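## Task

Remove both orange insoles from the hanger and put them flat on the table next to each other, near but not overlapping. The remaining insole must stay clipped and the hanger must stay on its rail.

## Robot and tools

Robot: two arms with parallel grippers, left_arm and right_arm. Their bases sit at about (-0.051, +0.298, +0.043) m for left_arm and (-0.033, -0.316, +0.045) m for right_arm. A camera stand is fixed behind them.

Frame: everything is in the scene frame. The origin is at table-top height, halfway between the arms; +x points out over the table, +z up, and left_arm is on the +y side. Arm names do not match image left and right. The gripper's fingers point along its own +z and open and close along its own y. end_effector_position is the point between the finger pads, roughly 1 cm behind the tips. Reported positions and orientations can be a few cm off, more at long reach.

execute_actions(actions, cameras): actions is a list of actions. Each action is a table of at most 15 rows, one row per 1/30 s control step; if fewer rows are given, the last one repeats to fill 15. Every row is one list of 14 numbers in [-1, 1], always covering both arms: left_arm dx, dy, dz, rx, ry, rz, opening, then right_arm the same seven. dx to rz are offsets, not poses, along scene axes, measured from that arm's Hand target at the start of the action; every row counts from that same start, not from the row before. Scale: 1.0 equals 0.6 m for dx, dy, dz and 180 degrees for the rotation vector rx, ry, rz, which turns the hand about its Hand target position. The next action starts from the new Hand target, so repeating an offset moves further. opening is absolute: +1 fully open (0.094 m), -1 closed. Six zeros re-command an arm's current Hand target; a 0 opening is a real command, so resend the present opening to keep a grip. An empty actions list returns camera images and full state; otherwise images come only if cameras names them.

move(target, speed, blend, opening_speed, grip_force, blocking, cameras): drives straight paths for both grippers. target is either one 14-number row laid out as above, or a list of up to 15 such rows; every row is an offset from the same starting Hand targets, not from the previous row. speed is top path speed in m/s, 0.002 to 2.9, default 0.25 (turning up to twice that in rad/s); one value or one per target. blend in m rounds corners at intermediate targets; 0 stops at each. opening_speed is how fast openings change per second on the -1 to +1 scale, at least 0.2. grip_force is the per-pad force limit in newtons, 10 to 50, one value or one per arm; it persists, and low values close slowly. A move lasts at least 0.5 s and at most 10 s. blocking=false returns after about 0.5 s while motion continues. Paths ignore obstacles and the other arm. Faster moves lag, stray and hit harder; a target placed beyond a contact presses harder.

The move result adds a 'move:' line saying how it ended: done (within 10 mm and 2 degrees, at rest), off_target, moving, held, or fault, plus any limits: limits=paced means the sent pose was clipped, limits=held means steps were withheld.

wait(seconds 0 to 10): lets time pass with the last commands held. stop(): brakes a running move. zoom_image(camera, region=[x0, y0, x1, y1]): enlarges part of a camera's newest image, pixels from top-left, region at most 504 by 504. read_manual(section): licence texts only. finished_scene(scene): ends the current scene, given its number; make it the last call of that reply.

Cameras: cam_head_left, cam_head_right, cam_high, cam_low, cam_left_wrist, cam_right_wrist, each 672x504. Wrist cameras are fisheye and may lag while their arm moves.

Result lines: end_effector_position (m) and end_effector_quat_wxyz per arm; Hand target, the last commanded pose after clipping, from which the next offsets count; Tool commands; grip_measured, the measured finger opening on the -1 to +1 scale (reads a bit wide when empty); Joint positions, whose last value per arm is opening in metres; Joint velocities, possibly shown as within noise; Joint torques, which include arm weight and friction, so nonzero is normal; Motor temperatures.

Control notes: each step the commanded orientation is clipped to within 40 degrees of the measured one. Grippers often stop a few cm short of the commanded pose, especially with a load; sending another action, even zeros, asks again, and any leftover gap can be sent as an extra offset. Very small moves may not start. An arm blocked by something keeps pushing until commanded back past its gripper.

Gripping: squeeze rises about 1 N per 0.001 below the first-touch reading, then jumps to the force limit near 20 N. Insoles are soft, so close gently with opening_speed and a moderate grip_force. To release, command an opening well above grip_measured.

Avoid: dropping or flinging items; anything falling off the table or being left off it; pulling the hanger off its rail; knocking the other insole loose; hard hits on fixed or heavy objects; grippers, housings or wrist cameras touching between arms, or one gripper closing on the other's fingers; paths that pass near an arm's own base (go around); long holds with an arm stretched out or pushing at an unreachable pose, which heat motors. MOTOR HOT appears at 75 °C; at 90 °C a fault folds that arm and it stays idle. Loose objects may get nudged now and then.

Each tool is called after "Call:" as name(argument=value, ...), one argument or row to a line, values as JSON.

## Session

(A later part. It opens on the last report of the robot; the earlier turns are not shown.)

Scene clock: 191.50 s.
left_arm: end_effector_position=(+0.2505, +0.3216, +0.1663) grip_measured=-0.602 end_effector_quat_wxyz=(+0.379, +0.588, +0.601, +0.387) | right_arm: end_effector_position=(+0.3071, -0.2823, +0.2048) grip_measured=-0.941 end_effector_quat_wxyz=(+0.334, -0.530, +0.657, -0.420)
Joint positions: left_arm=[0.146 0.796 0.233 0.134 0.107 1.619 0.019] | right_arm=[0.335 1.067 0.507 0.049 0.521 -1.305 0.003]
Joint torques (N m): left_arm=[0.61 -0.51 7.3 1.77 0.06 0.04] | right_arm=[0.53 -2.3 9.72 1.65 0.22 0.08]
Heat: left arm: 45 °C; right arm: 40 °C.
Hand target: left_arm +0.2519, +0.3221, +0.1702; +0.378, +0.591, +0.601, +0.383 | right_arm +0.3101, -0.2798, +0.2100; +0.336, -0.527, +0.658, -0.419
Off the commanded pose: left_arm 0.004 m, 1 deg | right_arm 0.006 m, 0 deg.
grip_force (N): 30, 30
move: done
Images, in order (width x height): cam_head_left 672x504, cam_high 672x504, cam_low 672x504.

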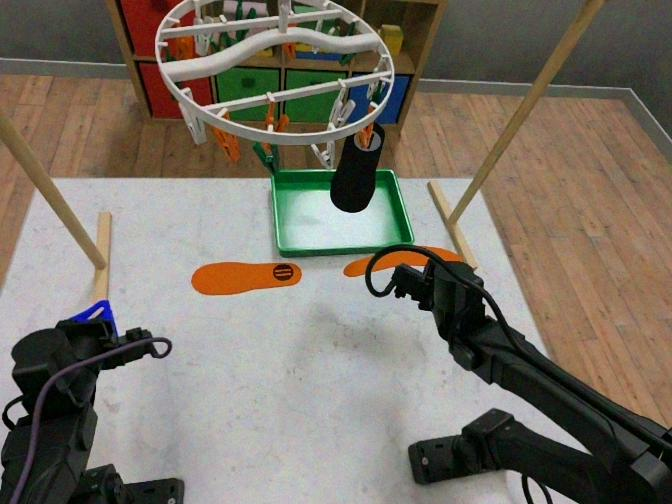

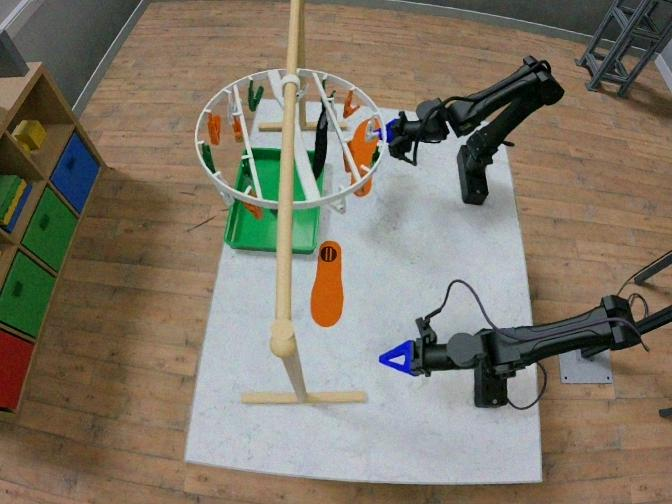

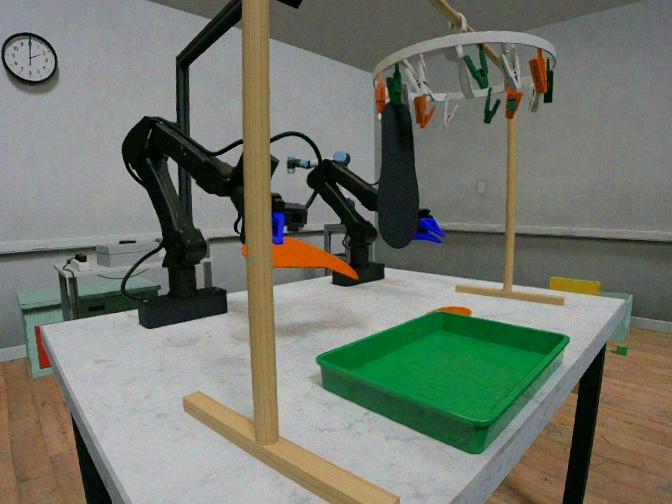

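Call:
move(
  target=[
    [0,0,0,0,0,0,-0.6,-0.045,0.49,-0.12,0,0,0,-1],
    [0,0,0,0,0,0,-0.6,-0.045,0.492,-0.25,0,0,0,-1],
  ],
  speed=[0.25,0.1],
  blend=[0.02,0],
  cameras=["cam_head_left","cam_high","cam_low","cam_right_wrist"],
)

Call:
zoom_image(
  camera="cam_high",
  region=[290, 180, 450, 350],
)

Call:
zoom_image(
  camera="cam_head_left",
  region=[180, 230, 440, 370],
)

Scene clock: 206.53 s.
left_arm: end_effector_position=(+0.2505, +0.3214, +0.1662) grip_measured=-0.602 end_effector_quat_wxyz=(+0.379, +0.589, +0.600, +0.386) | right_arm: end_effector_position=(+0.2835, +0.0213, +0.0728) grip_measured=-0.941 end_effector_quat_wxyz=(+0.344, -0.527, +0.662, -0.406)
Joint positions: left_arm=[0.146 0.796 0.233 0.133 0.108 1.62 0.019] | right_arm=[1.139 2.214 1.286 -0.236 1.08 -0.425 0.003]
Joint torques (N m): left_arm=[0.7 -0.53 7.32 1.8 0.12 0.04] | right_arm=[-0.08 -10.71 5.08 1.07 0.63 0.06]
Heat: left arm: 44 °C; right arm: 39 °C.
Hand target: left_arm +0.2519, +0.3221, +0.1701; +0.378, +0.591, +0.601, +0.383 | right_arm +0.2832, +0.0154, +0.0600; +0.336, -0.527, +0.658, -0.419
Off the commanded pose: left_arm 0.004 m, 0 deg | right_arm 0.014 m, 2 deg.
grip_force (N): 30, 30
move: off_target (right_arm)
camera_calibration:
cam_right_wrist: T_world_to_cam=[[0.423074, -0.277137, 0.862672, -0.170291], [-0.609789, -0.791294, 0.0448487, 0.21621], [0.670198, -0.545023, -0.503771, -0.0453322], [0, 0, 0, 1]] pos_world=[0.23427, 0.0991848, 0.114371]
Images, in order (width x height): cam_head_left 672x504, cam_high 672x504, cam_low 672x504, cam_right_wrist 672x504.

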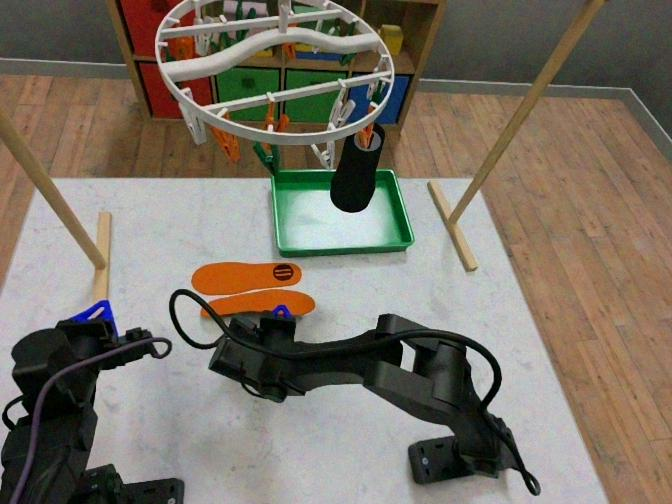

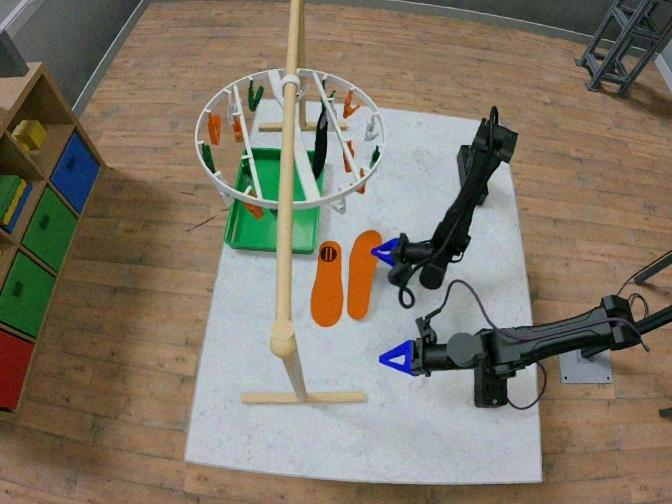

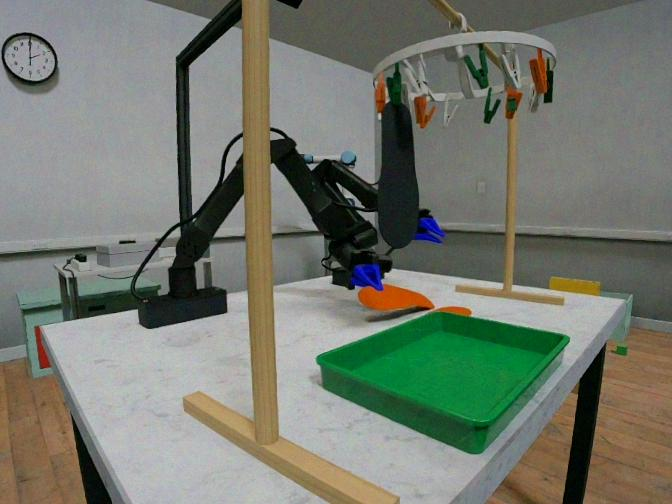

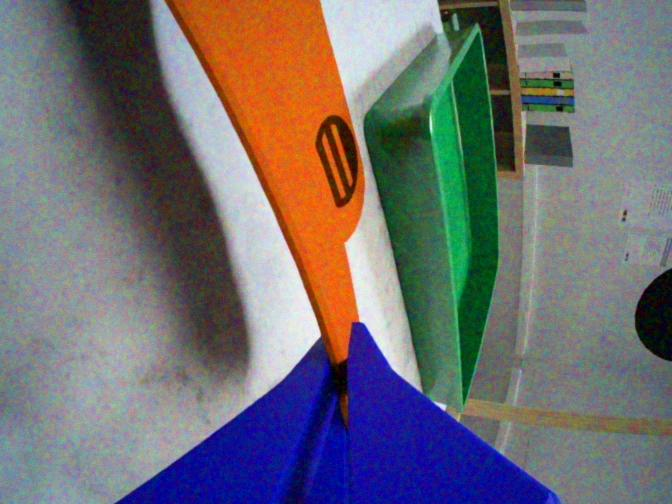

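Scaled by 2.965 from the camera's 672x504 image, which has a finer 960x720 frame.

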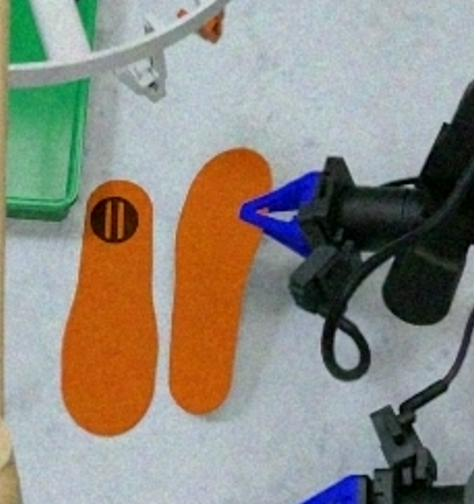

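Scaled by 1.938 from the camera's 672x504 image, which has a finer 960x720 frame.

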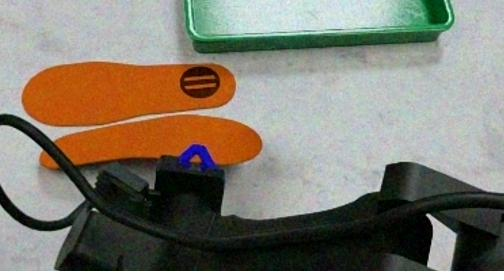

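Call:
move(
  target=[
    [0,0,0,0,0,0,-0.6,-0.012,0.013,-0.079,0,0,0,-1],
    [0,0,0,0,0,0,-0.6,-0.012,0.013,-0.082,0,0,0,-0.6],
  ],
  speed=0.08,
  opening_speed=0.5,
  cameras=["cam_head_left","cam_high","cam_low"],
)

Call:
zoom_image(
  camera="cam_high",
  region=[290, 180, 450, 350],
)

Call:
zoom_image(
  camera="cam_head_left",
  region=[180, 230, 340, 350],
)

Scene clock: 218.50 s.
left_arm: end_effector_position=(+0.2505, +0.3214, +0.1662) grip_measured=-0.602 end_effector_quat_wxyz=(+0.379, +0.589, +0.600, +0.386) | right_arm: end_effector_position=(+0.2770, +0.0216, +0.0216) grip_measured=-0.603 end_effector_quat_wxyz=(+0.337, -0.528, +0.661, -0.413)
Joint positions: left_arm=[0.146 0.796 0.233 0.133 0.108 1.62 0.019] | right_arm=[1.156 2.355 1.29 -0.157 1.093 -0.377 0.019]
Joint torques (N m): left_arm=[0.66 -0.49 7.3 1.81 0.13 0.04] | right_arm=[0.49 -10.56 6.42 0.99 0.6 0.07]
Heat: left arm: 44 °C; right arm: 38 °C.
Hand target: left_arm +0.2519, +0.3221, +0.1701; +0.378, +0.591, +0.601, +0.383 | right_arm +0.2761, +0.0232, +0.0109; +0.336, -0.527, +0.658, -0.419
Off the commanded pose: left_arm 0.004 m, 0 deg | right_arm 0.011 m, 1 deg.
grip_force (N): 30, 30
move: off_target (right_arm); target 2's new opening was sent with right_arm's hand 0.011 m and 1 deg from that target
Images, in order (width x height): cam_head_left 672x504, cam_high 672x504, cam_low 672x504.

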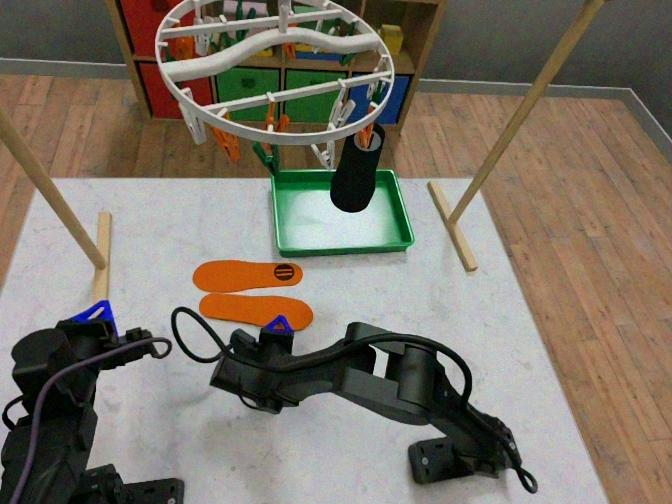

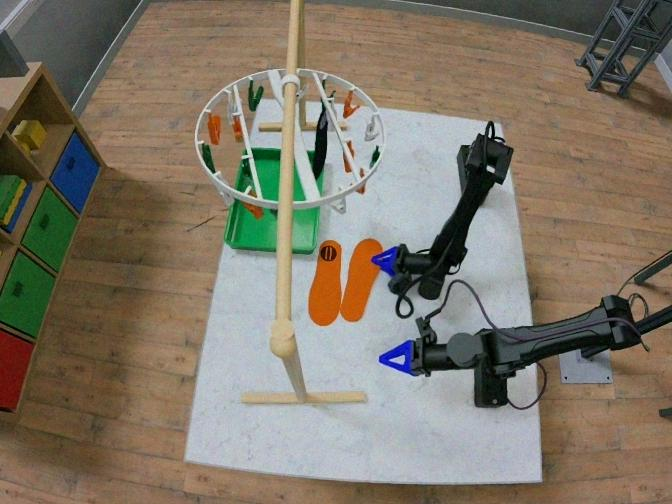

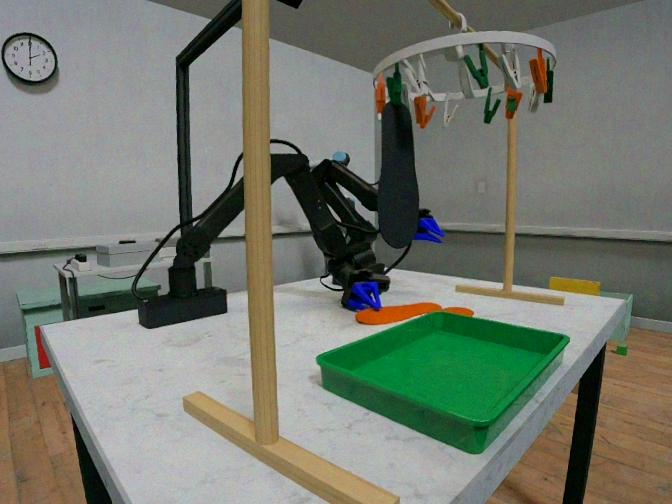

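Scaled by 2.965 from the camera's 672x504 image, which has a finer 960x720 frame.

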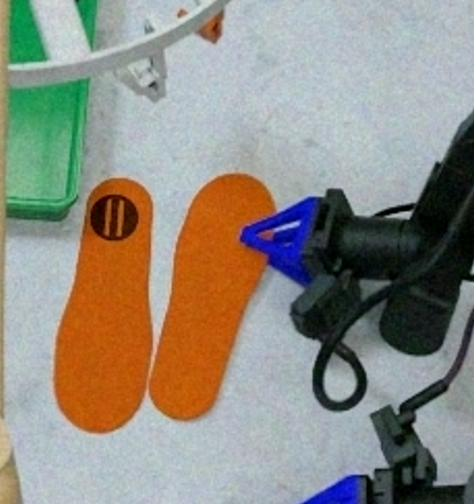

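Scaled by 3.150 from the camera's 672x504 image, which has a finer 960x720 frame.

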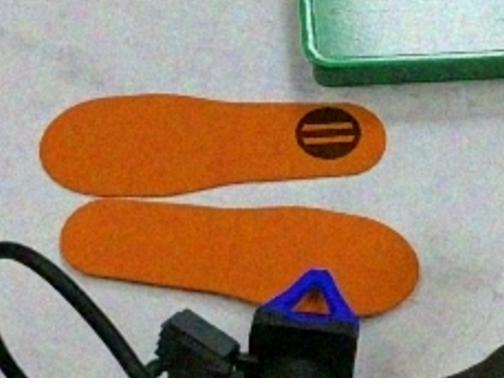

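Call:
move(
  target=[0,0,0,0,0,0,-0.6,-0.11,-0.01,0.0,0,0,0,-0.6],
  speed=0.07,
  cameras=["cam_head_left","cam_high","cam_low"],
)

Call:
zoom_image(
  camera="cam_high",
  region=[290, 180, 450, 350],
)

Call:
zoom_image(
  camera="cam_head_left",
  region=[180, 230, 340, 350],
)

Scene clock: 228.33 s.
left_arm: end_effector_position=(+0.2505, +0.3214, +0.1662) grip_measured=-0.602 end_effector_quat_wxyz=(+0.379, +0.589, +0.600, +0.386) | right_arm: end_effector_position=(+0.2131, +0.0207, +0.0197) grip_measured=-0.603 end_effector_quat_wxyz=(+0.348, -0.520, +0.662, -0.414)
Joint positions: left_arm=[0.146 0.796 0.233 0.133 0.108 1.62 0.019] | right_arm=[1.314 2.355 1.285 -0.451 1.141 -0.022 0.019]
Joint torques (N m): left_arm=[0.66 -0.53 7.3 1.8 0.12 0.03] | right_arm=[0.29 -11.69 5.03 0.35 0.44 0.1]
Heat: left arm: 44 °C; right arm: 37 °C.
Hand target: left_arm +0.2519, +0.3221, +0.1701; +0.378, +0.591, +0.601, +0.383 | right_arm +0.2100, +0.0173, +0.0109; +0.336, -0.527, +0.658, -0.419
Off the commanded pose: left_arm 0.004 m, 0 deg | right_arm 0.010 m, 2 deg.
grip_force (N): 30, 30
move: done
Images, in order (width x height): cam_head_left 672x504, cam_high 672x504, cam_low 672x504.

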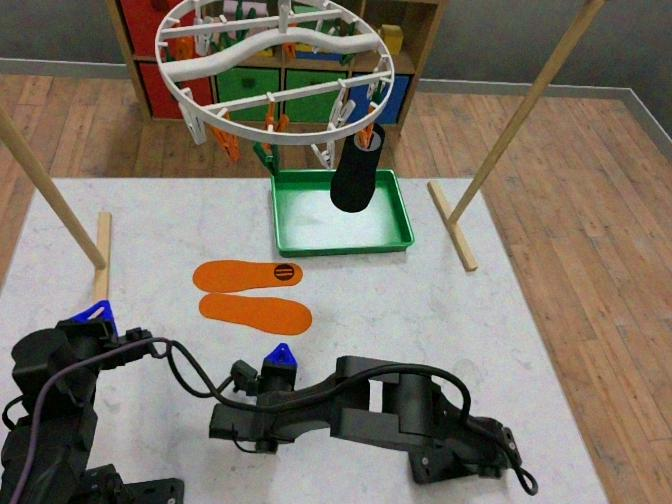

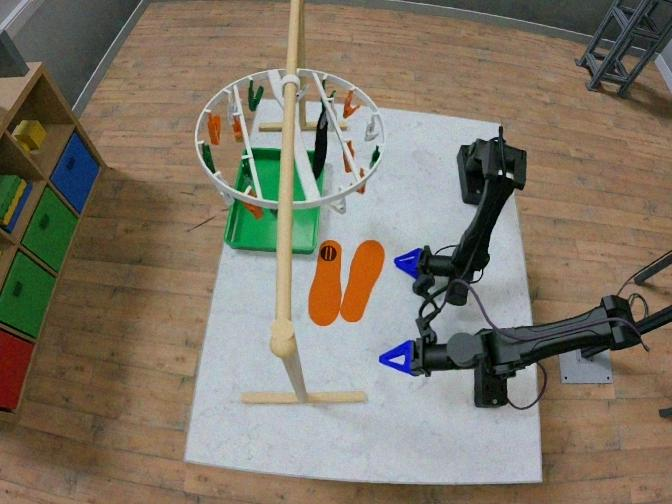

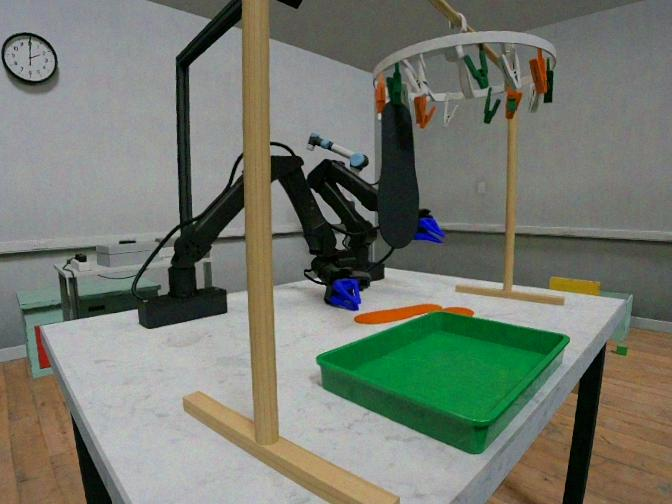

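Scaled by 2.965 from the camera's 672x504 image, which has a finer 960x720 frame.

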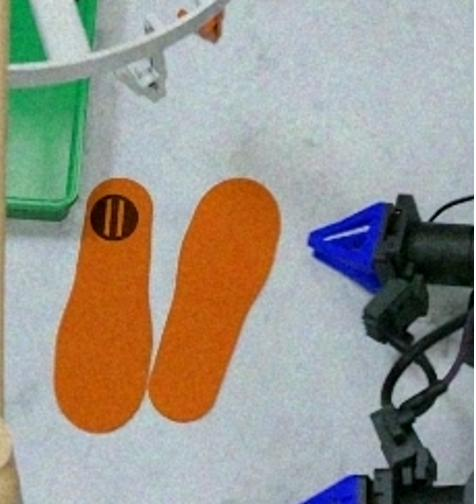

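Scaled by 3.150 from the camera's 672x504 image, which has a finer 960x720 frame.

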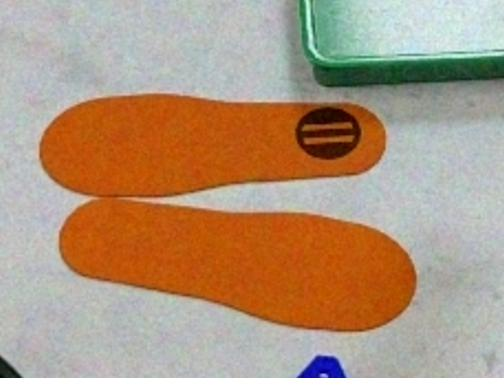

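Call:
zoom_image(
  camera="cam_high",
  region=[315, 280, 365, 330],
)

Call:
zoom_image(
  camera="cam_head_left",
  region=[190, 270, 260, 320],
)

Scaled by 10.080 from the camera's 672x504 image, which has a finer 960x720 frame.

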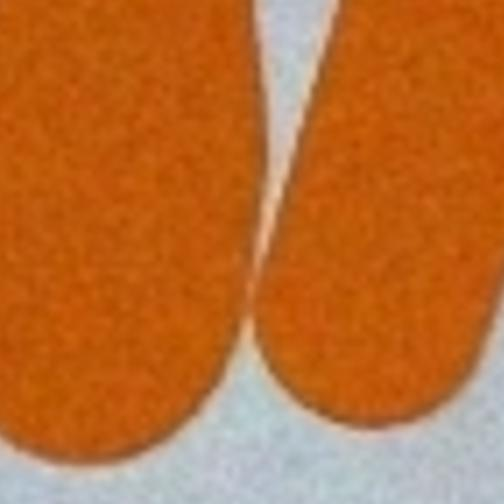

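Scaled by 7.200 from the camera's 672x504 image, which has a finer 960x720 frame.

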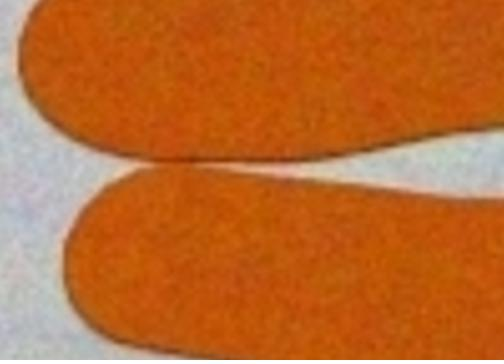

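Call:
finished_scene(
  scene=2,
)

The scene is finished: the task was done.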